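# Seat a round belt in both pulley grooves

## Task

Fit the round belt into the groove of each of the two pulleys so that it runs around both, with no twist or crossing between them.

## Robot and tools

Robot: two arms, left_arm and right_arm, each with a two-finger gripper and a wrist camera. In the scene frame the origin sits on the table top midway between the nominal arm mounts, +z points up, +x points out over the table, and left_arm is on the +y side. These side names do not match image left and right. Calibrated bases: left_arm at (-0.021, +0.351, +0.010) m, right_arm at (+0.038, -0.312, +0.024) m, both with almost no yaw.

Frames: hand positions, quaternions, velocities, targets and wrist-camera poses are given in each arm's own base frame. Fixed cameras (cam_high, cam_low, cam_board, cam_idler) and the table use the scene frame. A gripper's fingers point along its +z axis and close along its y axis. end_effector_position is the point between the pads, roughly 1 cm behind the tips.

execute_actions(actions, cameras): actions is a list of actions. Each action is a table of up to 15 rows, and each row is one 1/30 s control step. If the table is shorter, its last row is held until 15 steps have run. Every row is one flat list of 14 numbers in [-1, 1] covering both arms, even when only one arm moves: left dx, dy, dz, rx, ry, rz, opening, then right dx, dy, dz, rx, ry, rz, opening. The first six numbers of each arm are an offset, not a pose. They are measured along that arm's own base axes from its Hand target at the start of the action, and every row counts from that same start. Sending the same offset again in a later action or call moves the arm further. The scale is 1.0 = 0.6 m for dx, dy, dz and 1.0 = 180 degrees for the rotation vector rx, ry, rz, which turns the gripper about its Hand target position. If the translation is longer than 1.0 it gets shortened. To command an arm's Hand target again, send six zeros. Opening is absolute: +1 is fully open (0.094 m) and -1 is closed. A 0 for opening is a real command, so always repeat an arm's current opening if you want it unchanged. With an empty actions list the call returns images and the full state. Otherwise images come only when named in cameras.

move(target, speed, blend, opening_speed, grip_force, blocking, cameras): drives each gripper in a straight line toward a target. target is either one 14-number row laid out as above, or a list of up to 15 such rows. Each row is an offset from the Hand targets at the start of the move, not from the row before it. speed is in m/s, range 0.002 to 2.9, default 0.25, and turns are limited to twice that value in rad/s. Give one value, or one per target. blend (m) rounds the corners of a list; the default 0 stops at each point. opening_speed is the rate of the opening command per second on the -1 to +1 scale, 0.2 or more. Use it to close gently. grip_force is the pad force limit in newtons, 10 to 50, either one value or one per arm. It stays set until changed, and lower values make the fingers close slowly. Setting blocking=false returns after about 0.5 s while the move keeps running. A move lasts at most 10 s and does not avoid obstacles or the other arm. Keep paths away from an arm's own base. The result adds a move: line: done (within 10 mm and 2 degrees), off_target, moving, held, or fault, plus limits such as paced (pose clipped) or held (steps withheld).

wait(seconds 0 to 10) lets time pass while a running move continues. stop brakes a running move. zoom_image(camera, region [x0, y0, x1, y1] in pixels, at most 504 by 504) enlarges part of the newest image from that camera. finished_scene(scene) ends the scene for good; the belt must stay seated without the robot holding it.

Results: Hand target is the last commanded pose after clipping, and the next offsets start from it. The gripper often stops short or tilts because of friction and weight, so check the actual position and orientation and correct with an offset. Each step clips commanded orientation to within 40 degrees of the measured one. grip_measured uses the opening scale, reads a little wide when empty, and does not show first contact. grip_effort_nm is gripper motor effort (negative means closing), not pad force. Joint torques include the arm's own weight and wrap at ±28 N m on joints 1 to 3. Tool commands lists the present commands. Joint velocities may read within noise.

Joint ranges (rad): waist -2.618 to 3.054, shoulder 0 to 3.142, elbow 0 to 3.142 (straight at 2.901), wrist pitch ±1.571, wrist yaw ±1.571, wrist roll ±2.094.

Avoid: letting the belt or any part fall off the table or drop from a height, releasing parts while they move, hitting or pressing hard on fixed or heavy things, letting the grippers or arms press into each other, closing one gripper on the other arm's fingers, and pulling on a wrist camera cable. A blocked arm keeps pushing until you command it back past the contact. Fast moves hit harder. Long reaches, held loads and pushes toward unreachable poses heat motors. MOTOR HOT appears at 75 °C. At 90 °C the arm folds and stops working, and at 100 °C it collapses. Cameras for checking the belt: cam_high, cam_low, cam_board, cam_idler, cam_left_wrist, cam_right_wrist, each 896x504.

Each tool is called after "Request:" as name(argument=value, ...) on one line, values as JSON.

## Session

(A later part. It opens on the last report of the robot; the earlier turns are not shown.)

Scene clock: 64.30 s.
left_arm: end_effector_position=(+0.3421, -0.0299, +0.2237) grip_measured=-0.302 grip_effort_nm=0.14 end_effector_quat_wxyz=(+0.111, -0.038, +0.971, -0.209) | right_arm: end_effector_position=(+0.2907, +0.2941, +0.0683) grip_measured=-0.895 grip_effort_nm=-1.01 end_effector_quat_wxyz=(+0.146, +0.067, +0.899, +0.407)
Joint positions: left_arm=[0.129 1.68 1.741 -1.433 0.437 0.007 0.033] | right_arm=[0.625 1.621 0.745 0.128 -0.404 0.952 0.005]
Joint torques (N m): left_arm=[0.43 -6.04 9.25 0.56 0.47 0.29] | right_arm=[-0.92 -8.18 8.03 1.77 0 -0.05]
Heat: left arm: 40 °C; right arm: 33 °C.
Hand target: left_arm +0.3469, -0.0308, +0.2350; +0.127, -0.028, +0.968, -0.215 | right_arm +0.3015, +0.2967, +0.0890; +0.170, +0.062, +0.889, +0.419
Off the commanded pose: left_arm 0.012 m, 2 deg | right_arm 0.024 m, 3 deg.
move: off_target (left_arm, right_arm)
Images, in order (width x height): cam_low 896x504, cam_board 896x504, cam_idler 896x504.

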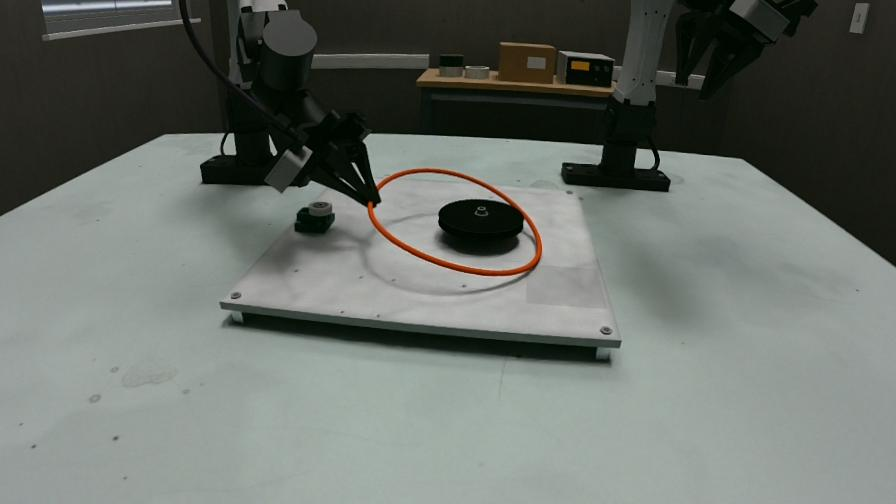

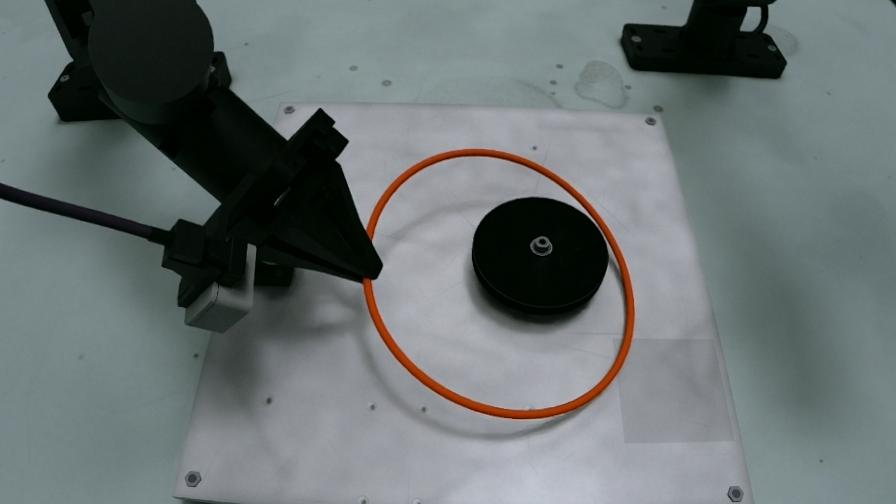

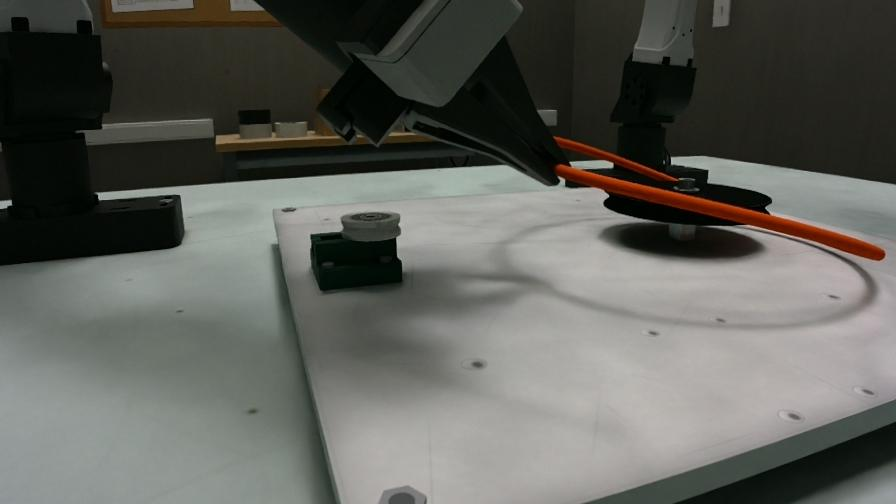

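Request:
move(target=[[0,0,0,0,0,0,-0.3,0,0,0.02,0.09,-0.065,0,-0.95],[0,0,0,0,0,0,-0.3,-0.03,0,0.02,0.09,-0.065,0,-0.95]], speed=0.15, cameras=["cam_low","cam_board","cam_idler"])

Scene clock: 68.07 s.
left_arm: end_effector_position=(+0.3420, -0.0299, +0.2237) grip_measured=-0.302 grip_effort_nm=0.14 end_effector_quat_wxyz=(+0.111, -0.037, +0.971, -0.209) | right_arm: end_effector_position=(+0.2801, +0.2962, +0.0855) grip_measured=-0.895 grip_effort_nm=-1.01 end_effector_quat_wxyz=(+0.227, +0.045, +0.813, +0.534)
Joint positions: left_arm=[0.129 1.68 1.741 -1.434 0.437 0.008 0.033] | right_arm=[0.621 1.656 0.452 0.83 -0.463 1.051 0.005]
Joint torques (N m): left_arm=[0.44 -6.02 9.25 0.56 0.47 0.29] | right_arm=[0.13 -7.25 4.46 2.42 0.12 0.09]
Heat: left arm: 39 °C; right arm: 34 °C.
Hand target: left_arm +0.3470, -0.0308, +0.2350; +0.127, -0.028, +0.968, -0.214 | right_arm +0.2835, +0.2968, +0.1009; +0.249, +0.042, +0.800, +0.545
Off the commanded pose: left_arm 0.012 m, 2 deg | right_arm 0.016 m, 3 deg.
move: off_target (left_arm, right_arm)
Images, in order (width x height): cam_low 896x504, cam_board 896x504, cam_idler 896x504.

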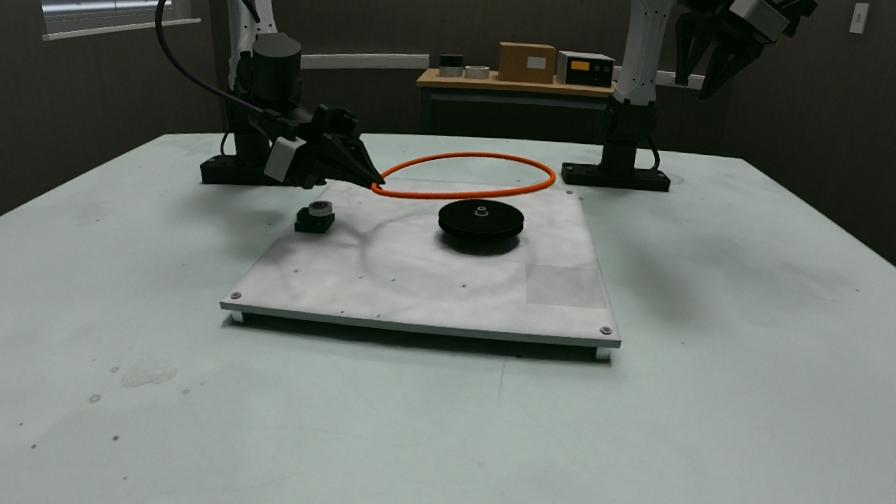

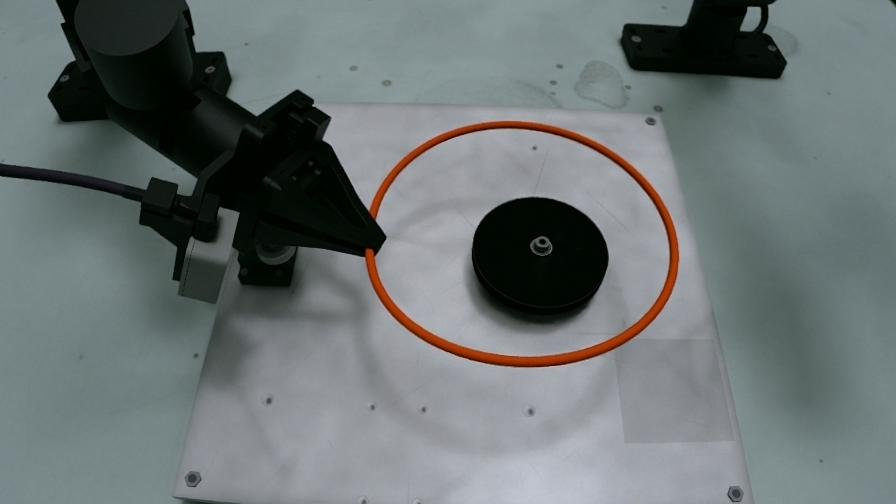

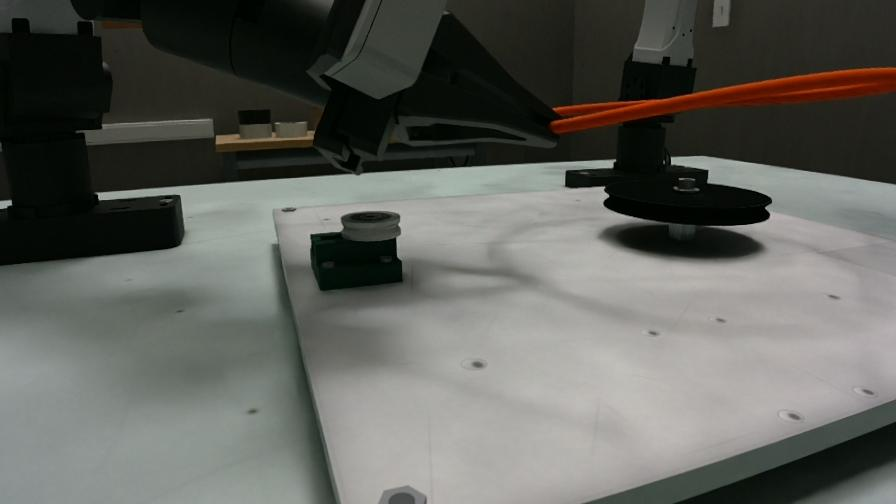

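Request:
move(target=[0,0,0,0,0,0,-0.3,0,0,-0.04,-0.055,0,0,-0.95], speed=0.1, cameras=["cam_low","cam_board","cam_idler"])

Scene clock: 70.00 s.
left_arm: end_effector_position=(+0.3420, -0.0299, +0.2237) grip_measured=-0.302 grip_effort_nm=0.14 end_effector_quat_wxyz=(+0.111, -0.037, +0.971, -0.209) | right_arm: end_effector_position=(+0.2743, +0.2906, +0.0569) grip_measured=-0.895 grip_effort_nm=-1.01 end_effector_quat_wxyz=(+0.225, +0.030, +0.856, +0.464)
Joint positions: left_arm=[0.129 1.68 1.741 -1.434 0.437 0.008 0.033] | right_arm=[0.652 1.642 0.477 0.637 -0.379 0.943 0.005]
Joint torques (N m): left_arm=[0.44 -6.04 9.25 0.56 0.47 0.29] | right_arm=[0.34 -7.6 6.87 2 0.17 -0.09]
Heat: left arm: 39 °C; right arm: 34 °C.
Hand target: left_arm +0.3470, -0.0308, +0.2350; +0.127, -0.028, +0.968, -0.214 | right_arm +0.2834, +0.2967, +0.0769; +0.252, +0.021, +0.844, +0.473
Off the commanded pose: left_arm 0.012 m, 2 deg | right_arm 0.023 m, 4 deg.
move: off_target (left_arm, right_arm)
Images, in order (width x height): cam_low 896x504, cam_board 896x504, cam_idler 896x504.

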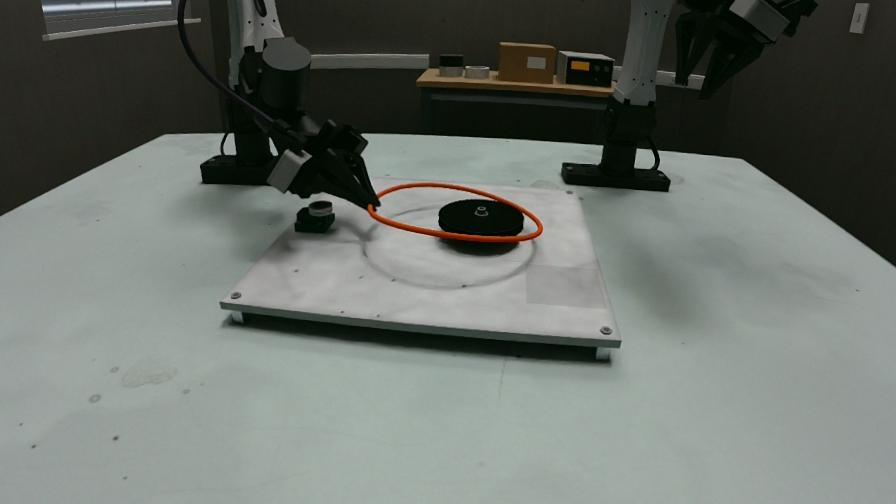

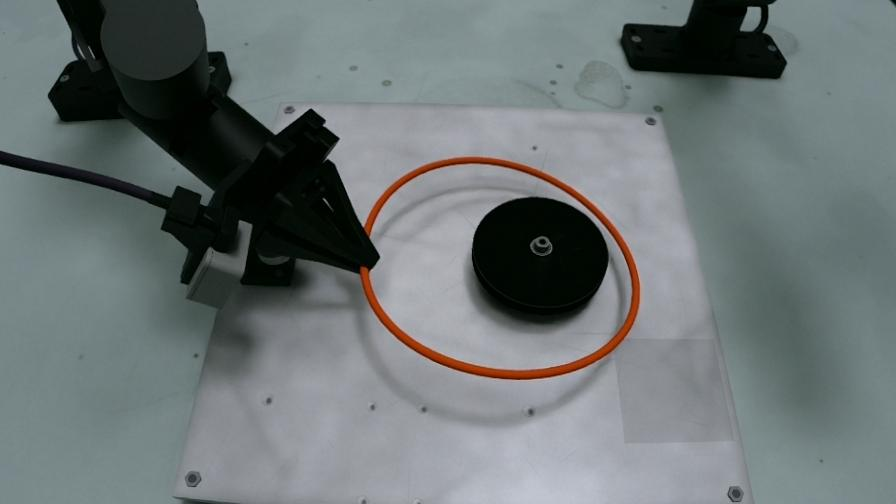

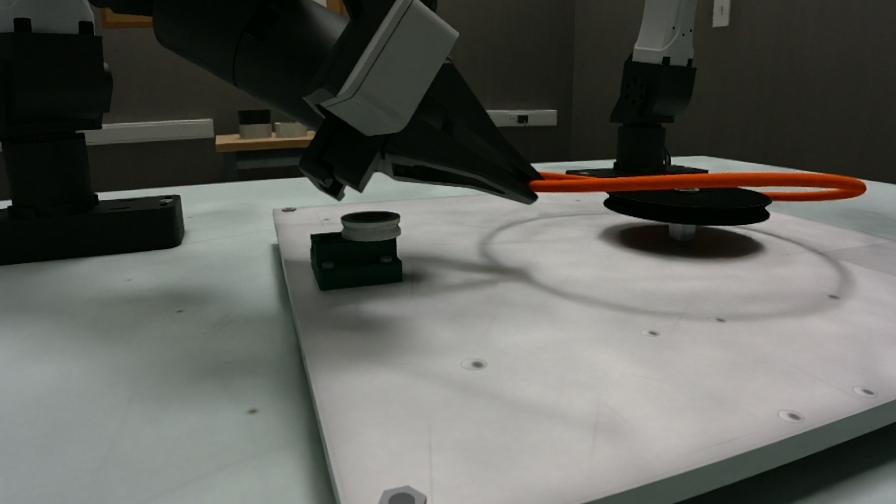

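Request:
move(target=[0,0,0,0,0,0,-0.3,-0.013,0.004,-0.015,0,0,0,-0.95], speed=0.05, cameras=["cam_low","cam_board","cam_idler"])

Request:
zoom_image(camera="cam_idler", region=[500, 120, 896, 300])

Scene clock: 71.90 s.
left_arm: end_effector_position=(+0.3420, -0.0299, +0.2237) grip_measured=-0.302 grip_effort_nm=0.14 end_effector_quat_wxyz=(+0.111, -0.037, +0.971, -0.209) | right_arm: end_effector_position=(+0.2725, +0.2977, +0.0622) grip_measured=-0.895 grip_effort_nm=-1.01 end_effector_quat_wxyz=(+0.236, +0.022, +0.851, +0.469)
Joint positions: left_arm=[0.129 1.68 1.741 -1.434 0.437 0.008 0.033] | right_arm=[0.678 1.642 0.477 0.666 -0.357 0.943 0.005]
Joint torques (N m): left_arm=[0.44 -6.04 9.25 0.56 0.47 0.29] | right_arm=[0.36 -5.48 4.74 2.33 0.18 0.04]
Heat: left arm: 38 °C; right arm: 34 °C.
Hand target: left_arm +0.3470, -0.0308, +0.2350; +0.127, -0.028, +0.968, -0.214 | right_arm +0.2757, +0.2991, +0.0679; +0.252, +0.021, +0.844, +0.473
Off the commanded pose: left_arm 0.012 m, 2 deg | right_arm 0.007 m, 2 deg.
move: off_target (left_arm)
Images, in order (width x height): cam_low 896x504, cam_board 896x504, cam_idler 896x504.

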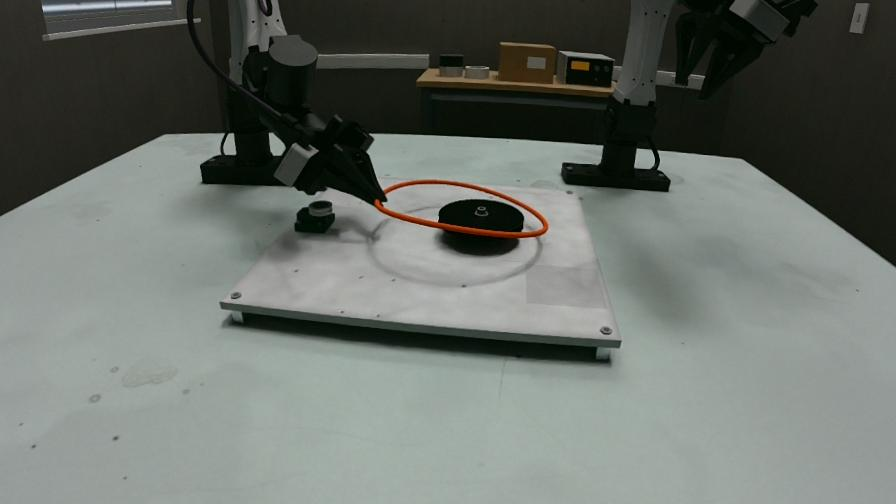

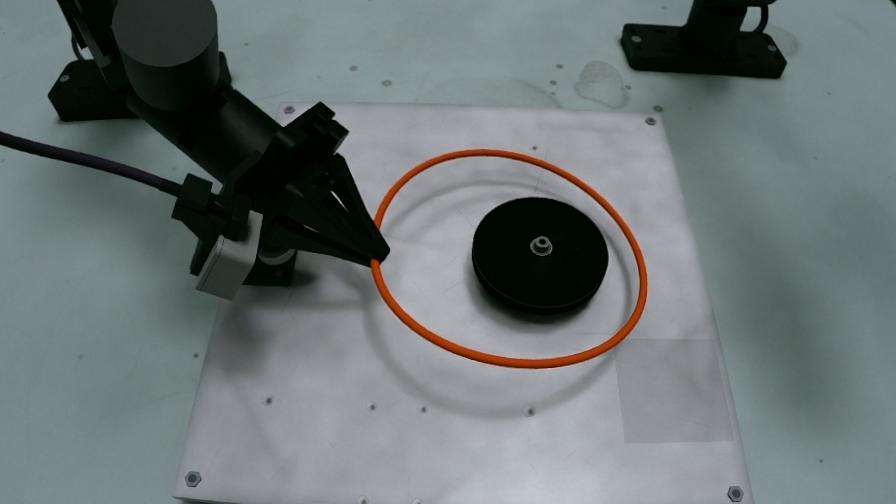

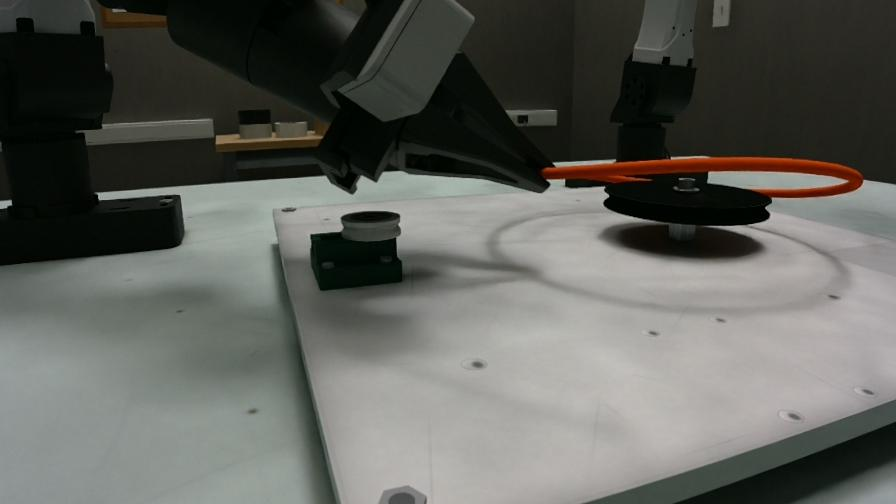

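Scaled by 1.273 from the camera's 896x504 image, which has a finer 1280x720 frame.

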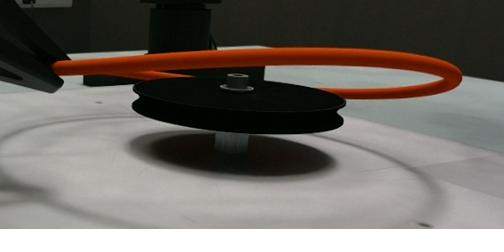

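Request:
move(target=[0,0,0,0,0,0,-0.3,-0.003,0.002,-0.023,0,0.035,0,-0.95], speed=0.05, cameras=["cam_board","cam_idler"])

Request:
zoom_image(camera="cam_idler", region=[500, 120, 896, 300])

Scene clock: 74.47 s.
left_arm: end_effector_position=(+0.3420, -0.0299, +0.2237) grip_measured=-0.302 grip_effort_nm=0.14 end_effector_quat_wxyz=(+0.111, -0.037, +0.971, -0.209) | right_arm: end_effector_position=(+0.2673, +0.2955, +0.0479) grip_measured=-0.895 grip_effort_nm=-1.01 end_effector_quat_wxyz=(+0.204, +0.047, +0.861, +0.463)
Joint positions: left_arm=[0.129 1.68 1.741 -1.434 0.437 0.008 0.033] | right_arm=[0.678 1.664 0.477 0.636 -0.366 0.995 0.005]
Joint torques (N m): left_arm=[0.44 -6.04 9.25 0.56 0.47 0.29] | right_arm=[-0.69 -4.4 6.89 1.97 -0.19 0.11]
Heat: left arm: 38 °C; right arm: 34 °C.
Hand target: left_arm +0.3470, -0.0308, +0.2350; +0.127, -0.028, +0.968, -0.214 | right_arm +0.2739, +0.3003, +0.0541; +0.205, +0.047, +0.856, +0.472
Off the commanded pose: left_arm 0.012 m, 2 deg | right_arm 0.010 m, 1 deg.
move: off_target (left_arm)
Images, in order (width x height): cam_board 896x504, cam_idler 896x504.

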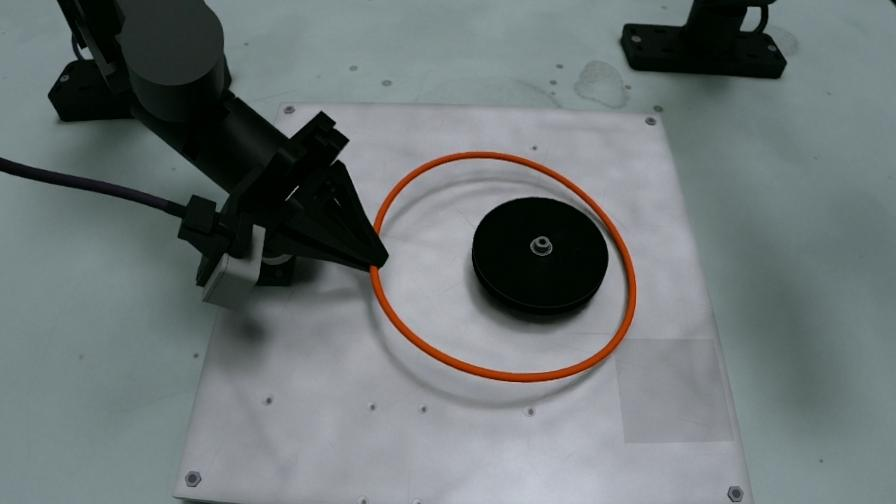

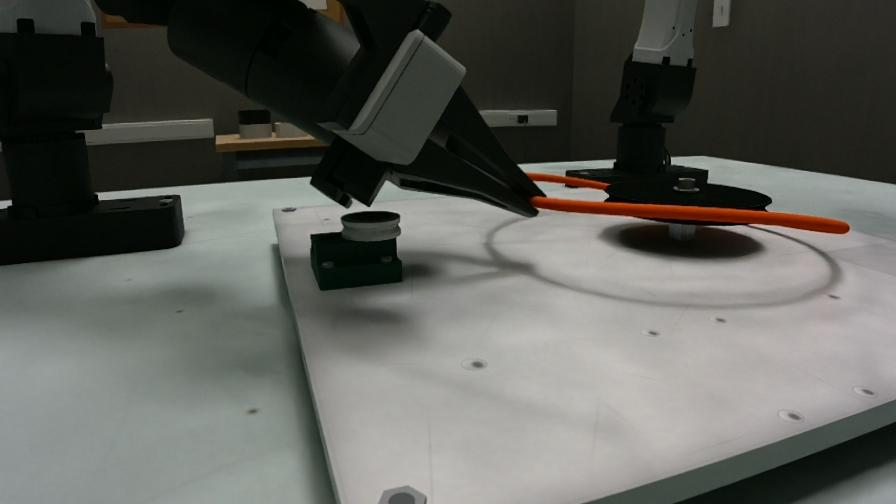

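Scaled by 1.273 from the camera's 896x504 image, which has a finer 1280x720 frame.

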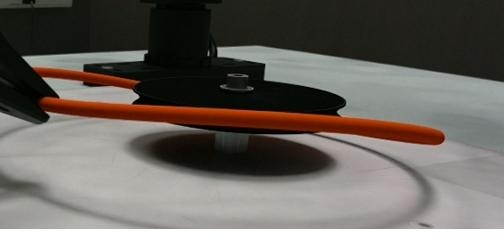

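Request:
move(target=[0,0,0,0,0,0,-0.3,-0.02,0.01,0,0.013,-0.006,0,-0.95], speed=0.05, cameras=["cam_board","cam_idler","cam_low"])

Request:
zoom_image(camera="cam_idler", region=[500, 120, 896, 300])

Scene clock: 76.60 s.
left_arm: end_effector_position=(+0.3420, -0.0299, +0.2237) grip_measured=-0.302 grip_effort_nm=0.14 end_effector_quat_wxyz=(+0.111, -0.037, +0.971, -0.209) | right_arm: end_effector_position=(+0.2610, +0.3056, +0.0545) grip_measured=-0.895 grip_effort_nm=-1.01 end_effector_quat_wxyz=(+0.205, +0.045, +0.848, +0.487)
Joint positions: left_arm=[0.129 1.68 1.741 -1.434 0.437 0.008 0.033] | right_arm=[0.708 1.679 0.457 0.73 -0.367 1.036 0.005]
Joint torques (N m): left_arm=[0.43 -6.02 9.25 0.56 0.47 0.29] | right_arm=[0.46 -4.4 4.11 2.34 0.07 0.12]
Heat: left arm: 38 °C; right arm: 34 °C.
Hand target: left_arm +0.3470, -0.0308, +0.2350; +0.127, -0.028, +0.968, -0.214 | right_arm +0.2618, +0.3063, +0.0540; +0.212, +0.046, +0.845, +0.489
Off the commanded pose: left_arm 0.012 m, 2 deg | right_arm 0.001 m, 1 deg.
move: off_target (left_arm)
Images, in order (width x height): cam_low 896x504, cam_board 896x504, cam_idler 896x504.

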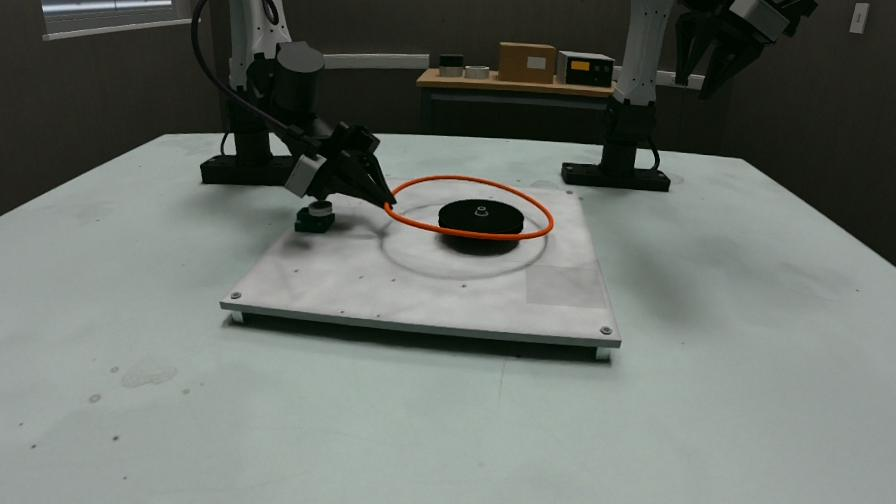

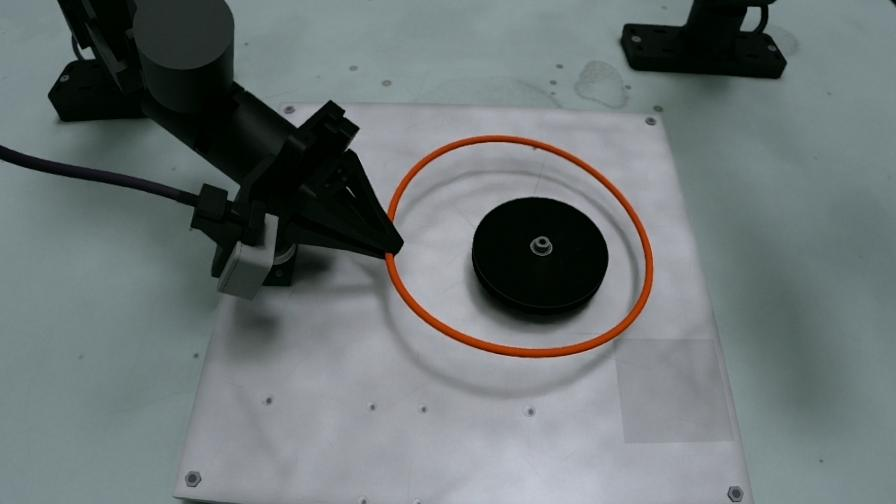

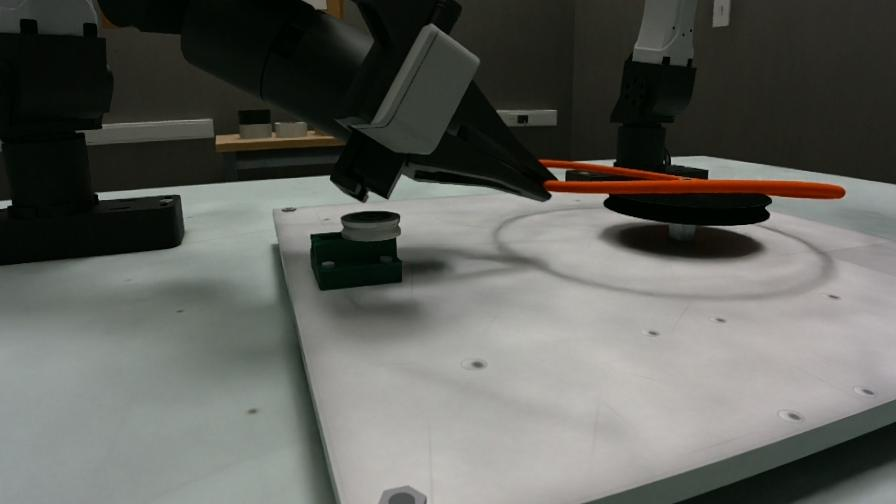

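Scaled by 1.273 from the camera's 896x504 image, which has a finer 1280x720 frame.

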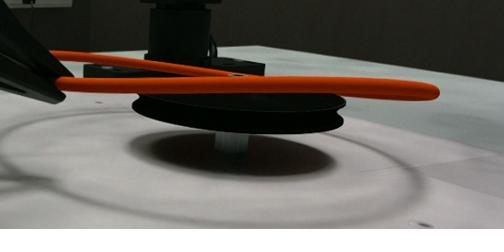

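Request:
move(target=[0,0,0,0,0,0,-0.3,0,0,-0.022,0,0,0,-0.95], speed=0.05, cameras=["cam_board","cam_idler"])

Request:
zoom_image(camera="cam_idler", region=[500, 120, 896, 300])

Scene clock: 78.13 s.
left_arm: end_effector_position=(+0.3420, -0.0299, +0.2237) grip_measured=-0.302 grip_effort_nm=0.14 end_effector_quat_wxyz=(+0.111, -0.037, +0.971, -0.209) | right_arm: end_effector_position=(+0.2640, +0.3082, +0.0472) grip_measured=-0.895 grip_effort_nm=-1.01 end_effector_quat_wxyz=(+0.212, +0.043, +0.842, +0.494)
Joint positions: left_arm=[0.129 1.68 1.741 -1.434 0.437 0.008 0.033] | right_arm=[0.708 1.744 0.45 0.825 -0.367 1.036 0.005]
Joint torques (N m): left_arm=[0.44 -6.04 9.25 0.56 0.47 0.29] | right_arm=[0.38 -4.33 3.48 2.21 0.16 0.06]
Heat: left arm: 38 °C; right arm: 34 °C.
Hand target: left_arm +0.3470, -0.0308, +0.2350; +0.127, -0.028, +0.968, -0.214 | right_arm +0.2619, +0.3063, +0.0409; +0.212, +0.046, +0.845, +0.489
Off the commanded pose: left_arm 0.012 m, 2 deg | right_arm 0.007 m, 1 deg.
move: off_target (left_arm)
Images, in order (width x height): cam_board 896x504, cam_idler 896x504.

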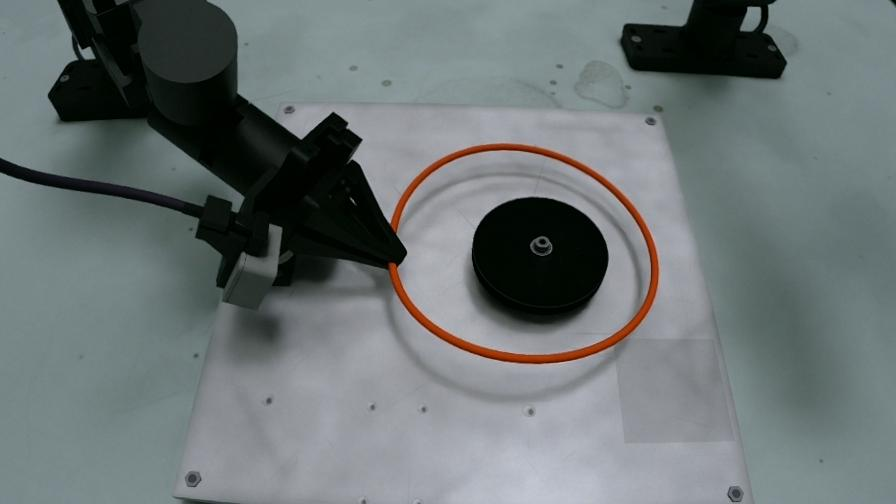

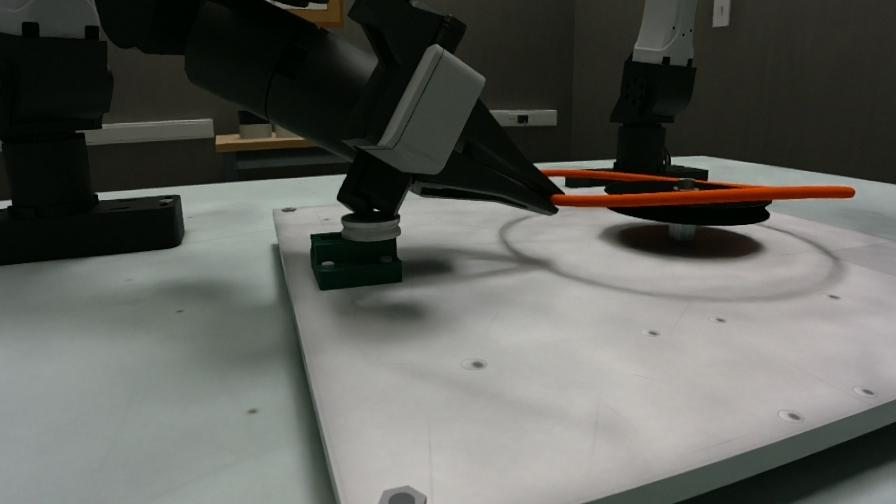

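Scaled by 1.273 from the camera's 896x504 image, which has a finer 1280x720 frame.

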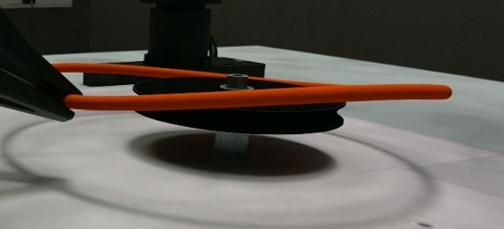

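Request:
move(target=[0,0,0,0,0,0,-0.3,0,0,0.003,-0.024,0,0,-0.95], speed=0.05, cameras=["cam_board","cam_idler"])

Request:
zoom_image(camera="cam_idler", region=[500, 120, 896, 300])

Scene clock: 80.03 s.
left_arm: end_effector_position=(+0.3420, -0.0299, +0.2237) grip_measured=-0.302 grip_effort_nm=0.14 end_effector_quat_wxyz=(+0.111, -0.037, +0.971, -0.209) | right_arm: end_effector_position=(+0.2595, +0.3068, +0.0410) grip_measured=-0.895 grip_effort_nm=-1.01 end_effector_quat_wxyz=(+0.208, +0.036, +0.859, +0.467)
Joint positions: left_arm=[0.129 1.68 1.741 -1.434 0.437 0.008 0.033] | right_arm=[0.726 1.714 0.465 0.719 -0.335 1.003 0.005]
Joint torques (N m): left_arm=[0.44 -6.04 9.25 0.56 0.47 0.29] | right_arm=[0.17 -6.76 5.75 1.53 0.18 0.03]
Heat: left arm: 37 °C; right arm: 34 °C.
Hand target: left_arm +0.3470, -0.0308, +0.2350; +0.127, -0.028, +0.968, -0.214 | right_arm +0.2619, +0.3063, +0.0427; +0.214, +0.038, +0.862, +0.457
Off the commanded pose: left_arm 0.012 m, 2 deg | right_arm 0.003 m, 1 deg.
move: off_target (left_arm)
Images, in order (width x height): cam_board 896x504, cam_idler 896x504.

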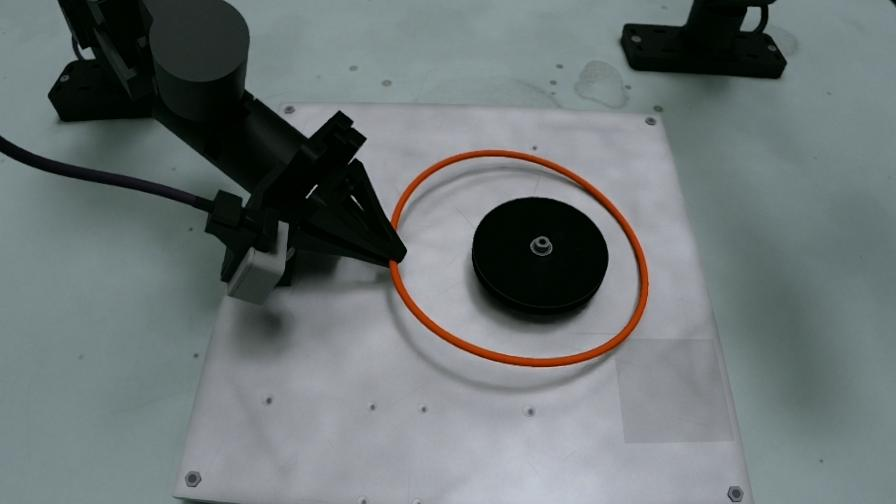

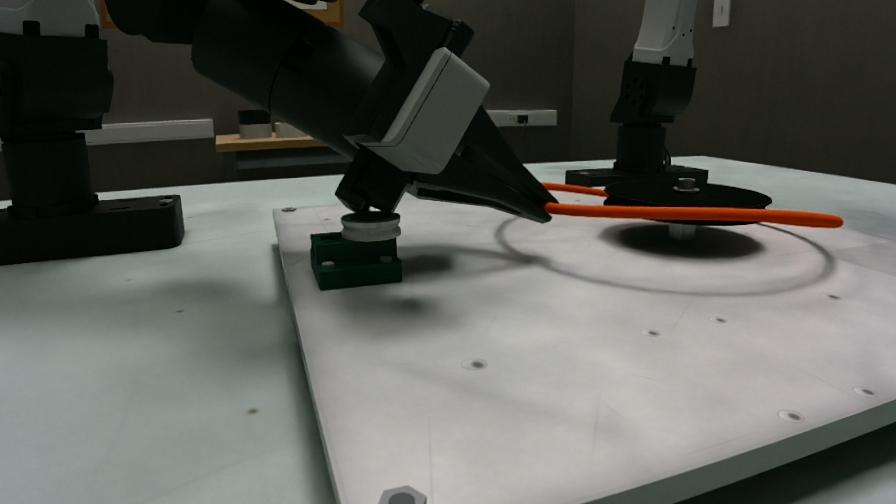

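Scaled by 1.273 from the camera's 896x504 image, which has a finer 1280x720 frame.

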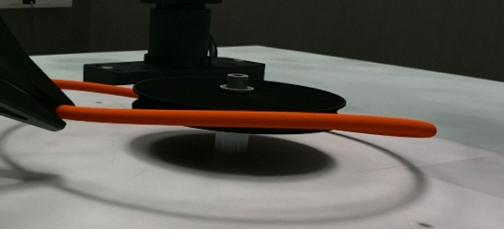

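Request:
move(target=[0,0,0,0,0,0,-0.3,0,-0.01,0.008,0.012,0,0,-0.95], speed=0.05, cameras=["cam_board","cam_idler"])

Request:
zoom_image(camera="cam_idler", region=[500, 120, 896, 300])

Scene clock: 81.60 s.
left_arm: end_effector_position=(+0.3420, -0.0299, +0.2237) grip_measured=-0.302 grip_effort_nm=0.13 end_effector_quat_wxyz=(+0.111, -0.037, +0.971, -0.209) | right_arm: end_effector_position=(+0.2631, +0.3023, +0.0418) grip_measured=-0.895 grip_effort_nm=-1.01 end_effector_quat_wxyz=(+0.212, +0.042, +0.858, +0.466)
Joint positions: left_arm=[0.129 1.68 1.741 -1.434 0.437 0.008 0.033] | right_arm=[0.711 1.708 0.461 0.719 -0.336 1.003 0.005]
Joint torques (N m): left_arm=[0.44 -6.02 9.26 0.56 0.47 0.29] | right_arm=[-0.69 -7.39 3.78 2.12 -0.14 0.1]
Heat: left arm: 37 °C; right arm: 34 °C.
Hand target: left_arm +0.3470, -0.0308, +0.2350; +0.127, -0.028, +0.968, -0.214 | right_arm +0.2619, +0.3004, +0.0477; +0.213, +0.042, +0.853, +0.474
Off the commanded pose: left_arm 0.012 m, 2 deg | right_arm 0.006 m, 1 deg.
move: off_target (left_arm)
Images, in order (width x height): cam_board 896x504, cam_idler 896x504.

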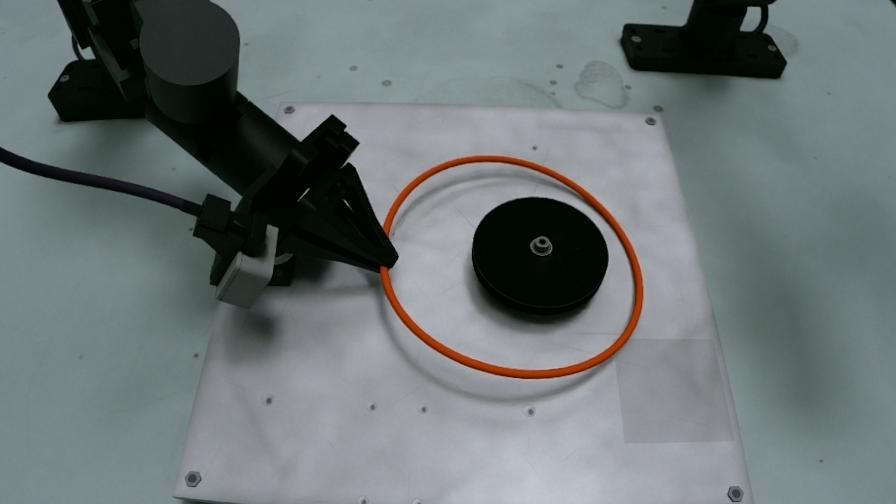

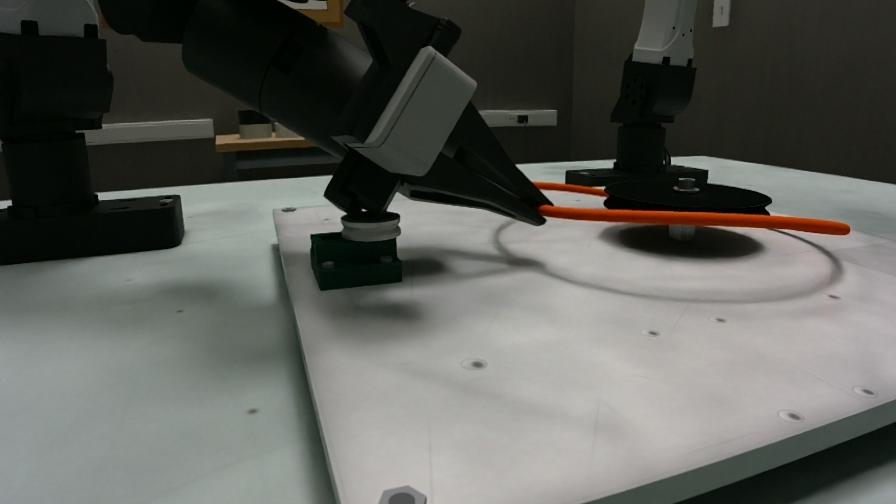

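Scaled by 1.273 from the camera's 896x504 image, which has a finer 1280x720 frame.

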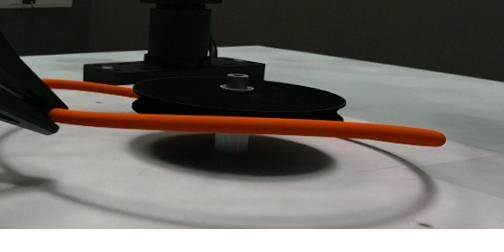

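Request:
move(target=[0,0,0,0,0,0,-0.3,-0.015,0,0.012,0.01,-0.012,0,-0.95], speed=0.05, cameras=["cam_board","cam_idler"])

Request:
zoom_image(camera="cam_idler", region=[500, 120, 896, 300])

Scene clock: 83.03 s.
left_arm: end_effector_position=(+0.3420, -0.0299, +0.2237) grip_measured=-0.302 grip_effort_nm=0.14 end_effector_quat_wxyz=(+0.111, -0.037, +0.971, -0.209) | right_arm: end_effector_position=(+0.2524, +0.2987, +0.0438) grip_measured=-0.895 grip_effort_nm=-1.01 end_effector_quat_wxyz=(+0.215, +0.039, +0.851, +0.477)
Joint positions: left_arm=[0.129 1.68 1.741 -1.434 0.437 0.008 0.033] | right_arm=[0.722 1.686 0.405 0.781 -0.336 1.014 0.005]
Joint torques (N m): left_arm=[0.44 -6.02 9.25 0.56 0.47 0.29] | right_arm=[0.28 -7.13 3.85 2.29 0.08 0.12]
Heat: left arm: 37 °C; right arm: 34 °C.
Hand target: left_arm +0.3470, -0.0308, +0.2350; +0.127, -0.028, +0.968, -0.214 | right_arm +0.2529, +0.3003, +0.0547; +0.229, +0.037, +0.842, +0.487
Off the commanded pose: left_arm 0.012 m, 2 deg | right_arm 0.011 m, 2 deg.
move: off_target (left_arm, right_arm)
Images, in order (width x height): cam_board 896x504, cam_idler 896x504.

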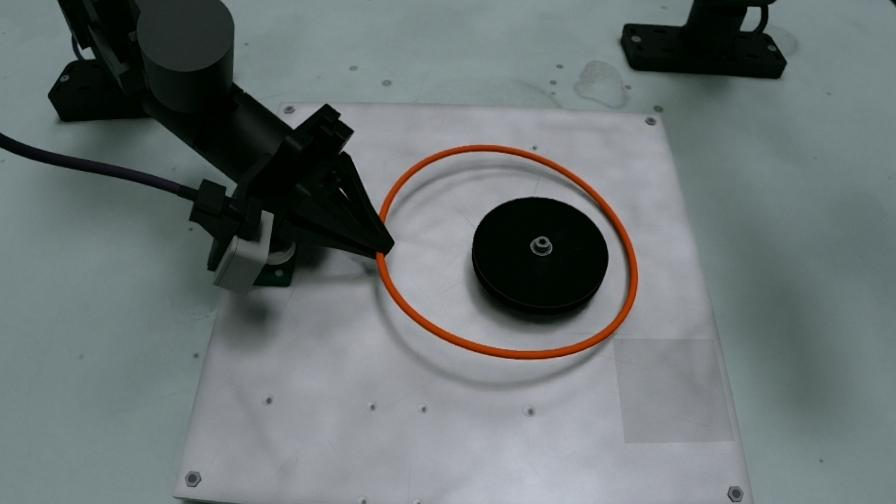

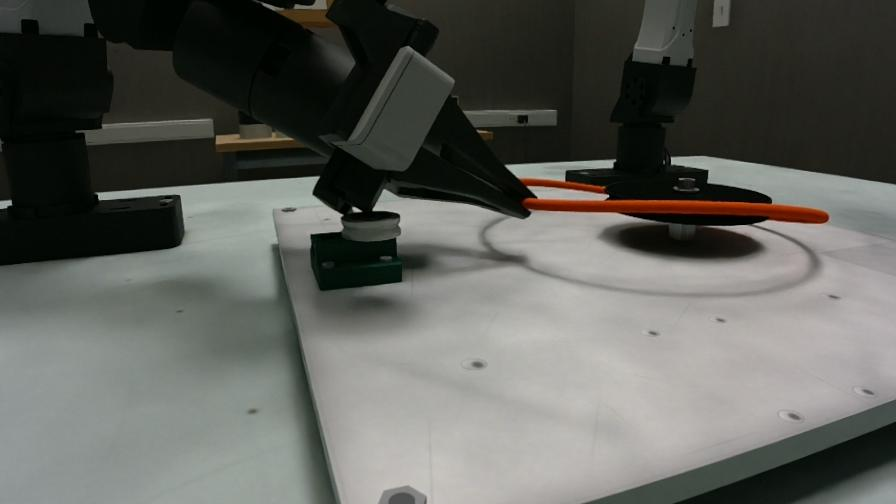

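Scaled by 1.273 from the camera's 896x504 image, which has a finer 1280x720 frame.

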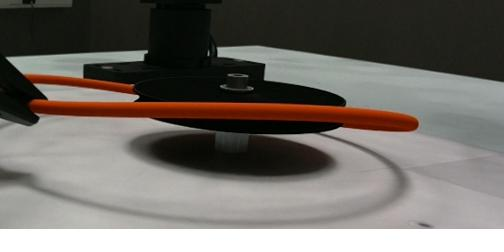

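Request:
move(target=[0,0,0,0,0,0,-0.3,0,-0.06,-0.008,0,0,0,-0.95], speed=0.04, cameras=["cam_board","cam_idler","cam_left_wrist"])

Request:
zoom_image(camera="cam_idler", region=[500, 120, 896, 300])

Scene clock: 85.10 s.
left_arm: end_effector_position=(+0.3420, -0.0299, +0.2237) grip_measured=-0.302 grip_effort_nm=0.14 end_effector_quat_wxyz=(+0.111, -0.037, +0.971, -0.209) | right_arm: end_effector_position=(+0.2520, +0.2637, +0.0389) grip_measured=-0.895 grip_effort_nm=-1.01 end_effector_quat_wxyz=(+0.216, +0.049, +0.851, +0.476)
Joint positions: left_arm=[0.129 1.68 1.741 -1.434 0.437 0.008 0.033] | right_arm=[0.612 1.633 0.315 0.798 -0.42 0.972 0.005]
Joint torques (N m): left_arm=[0.44 -6.04 9.25 0.56 0.47 0.29] | right_arm=[-0.85 -6.67 3.77 2.16 -0.23 -0.11]
Heat: left arm: 37 °C; right arm: 34 °C.
Hand target: left_arm +0.3470, -0.0308, +0.2350; +0.127, -0.028, +0.968, -0.214 | right_arm +0.2528, +0.2643, +0.0498; +0.228, +0.037, +0.842, +0.487
Off the commanded pose: left_arm 0.012 m, 2 deg | right_arm 0.011 m, 3 deg.
move: off_target (left_arm, right_arm)
camera_calibration:
cam_left_wrist: T_world_to_cam=[[0.0262104, -0.911475, 0.410519, -0.12917], [-0.982396, 0.0524965, 0.179281, 0.338474], [-0.184961, -0.407991, -0.894054, 0.337512], [0, 0, 0, 1]] pos_world=[0.398328, 0.00219826, 0.294098]
Images, in order (width x height): cam_board 896x504, cam_idler 896x504, cam_left_wrist 896x504.

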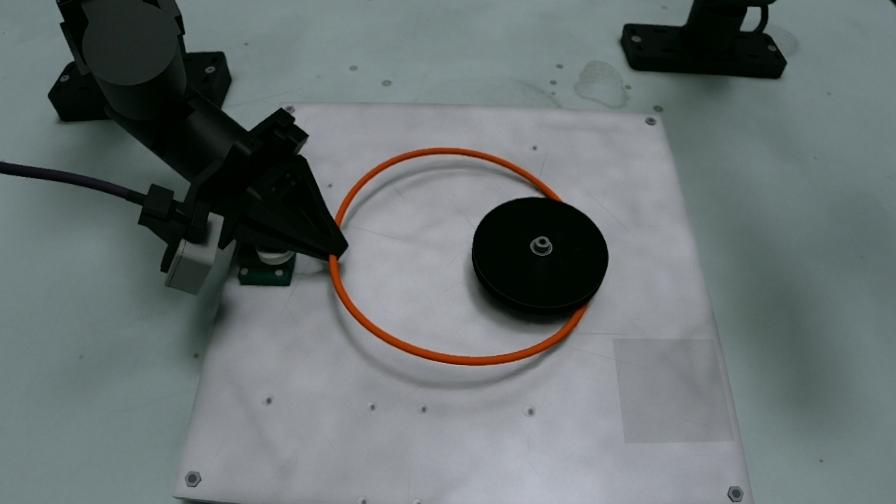

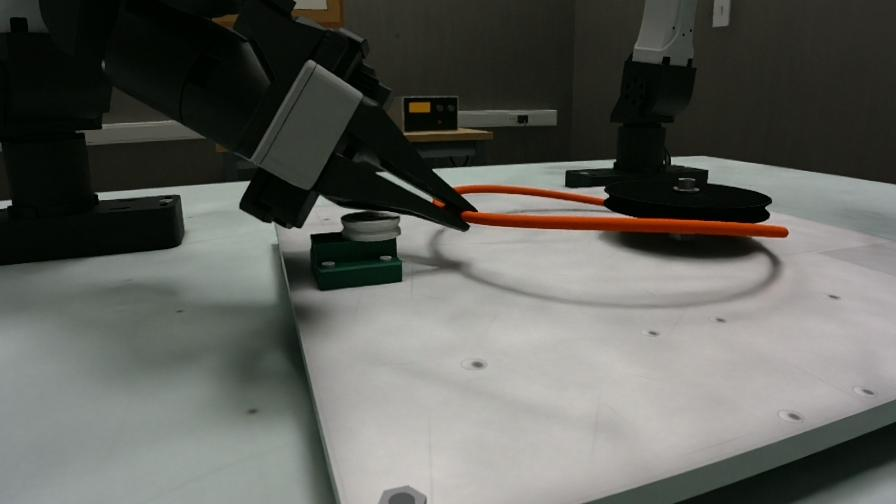

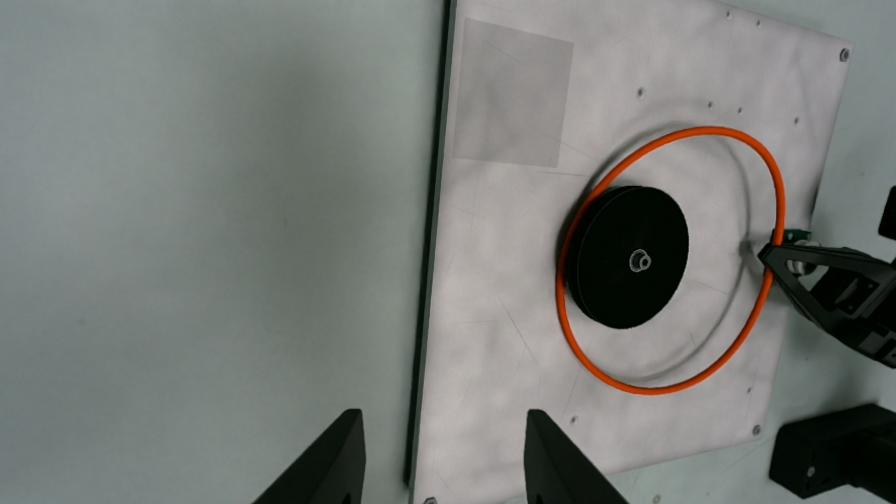

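Scaled by 1.273 from the camera's 896x504 image, which has a finer 1280x720 frame.

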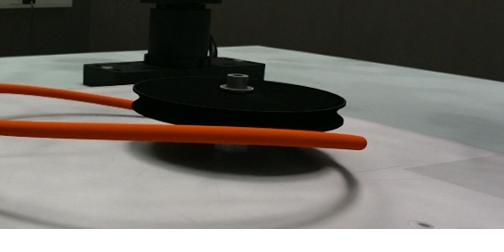

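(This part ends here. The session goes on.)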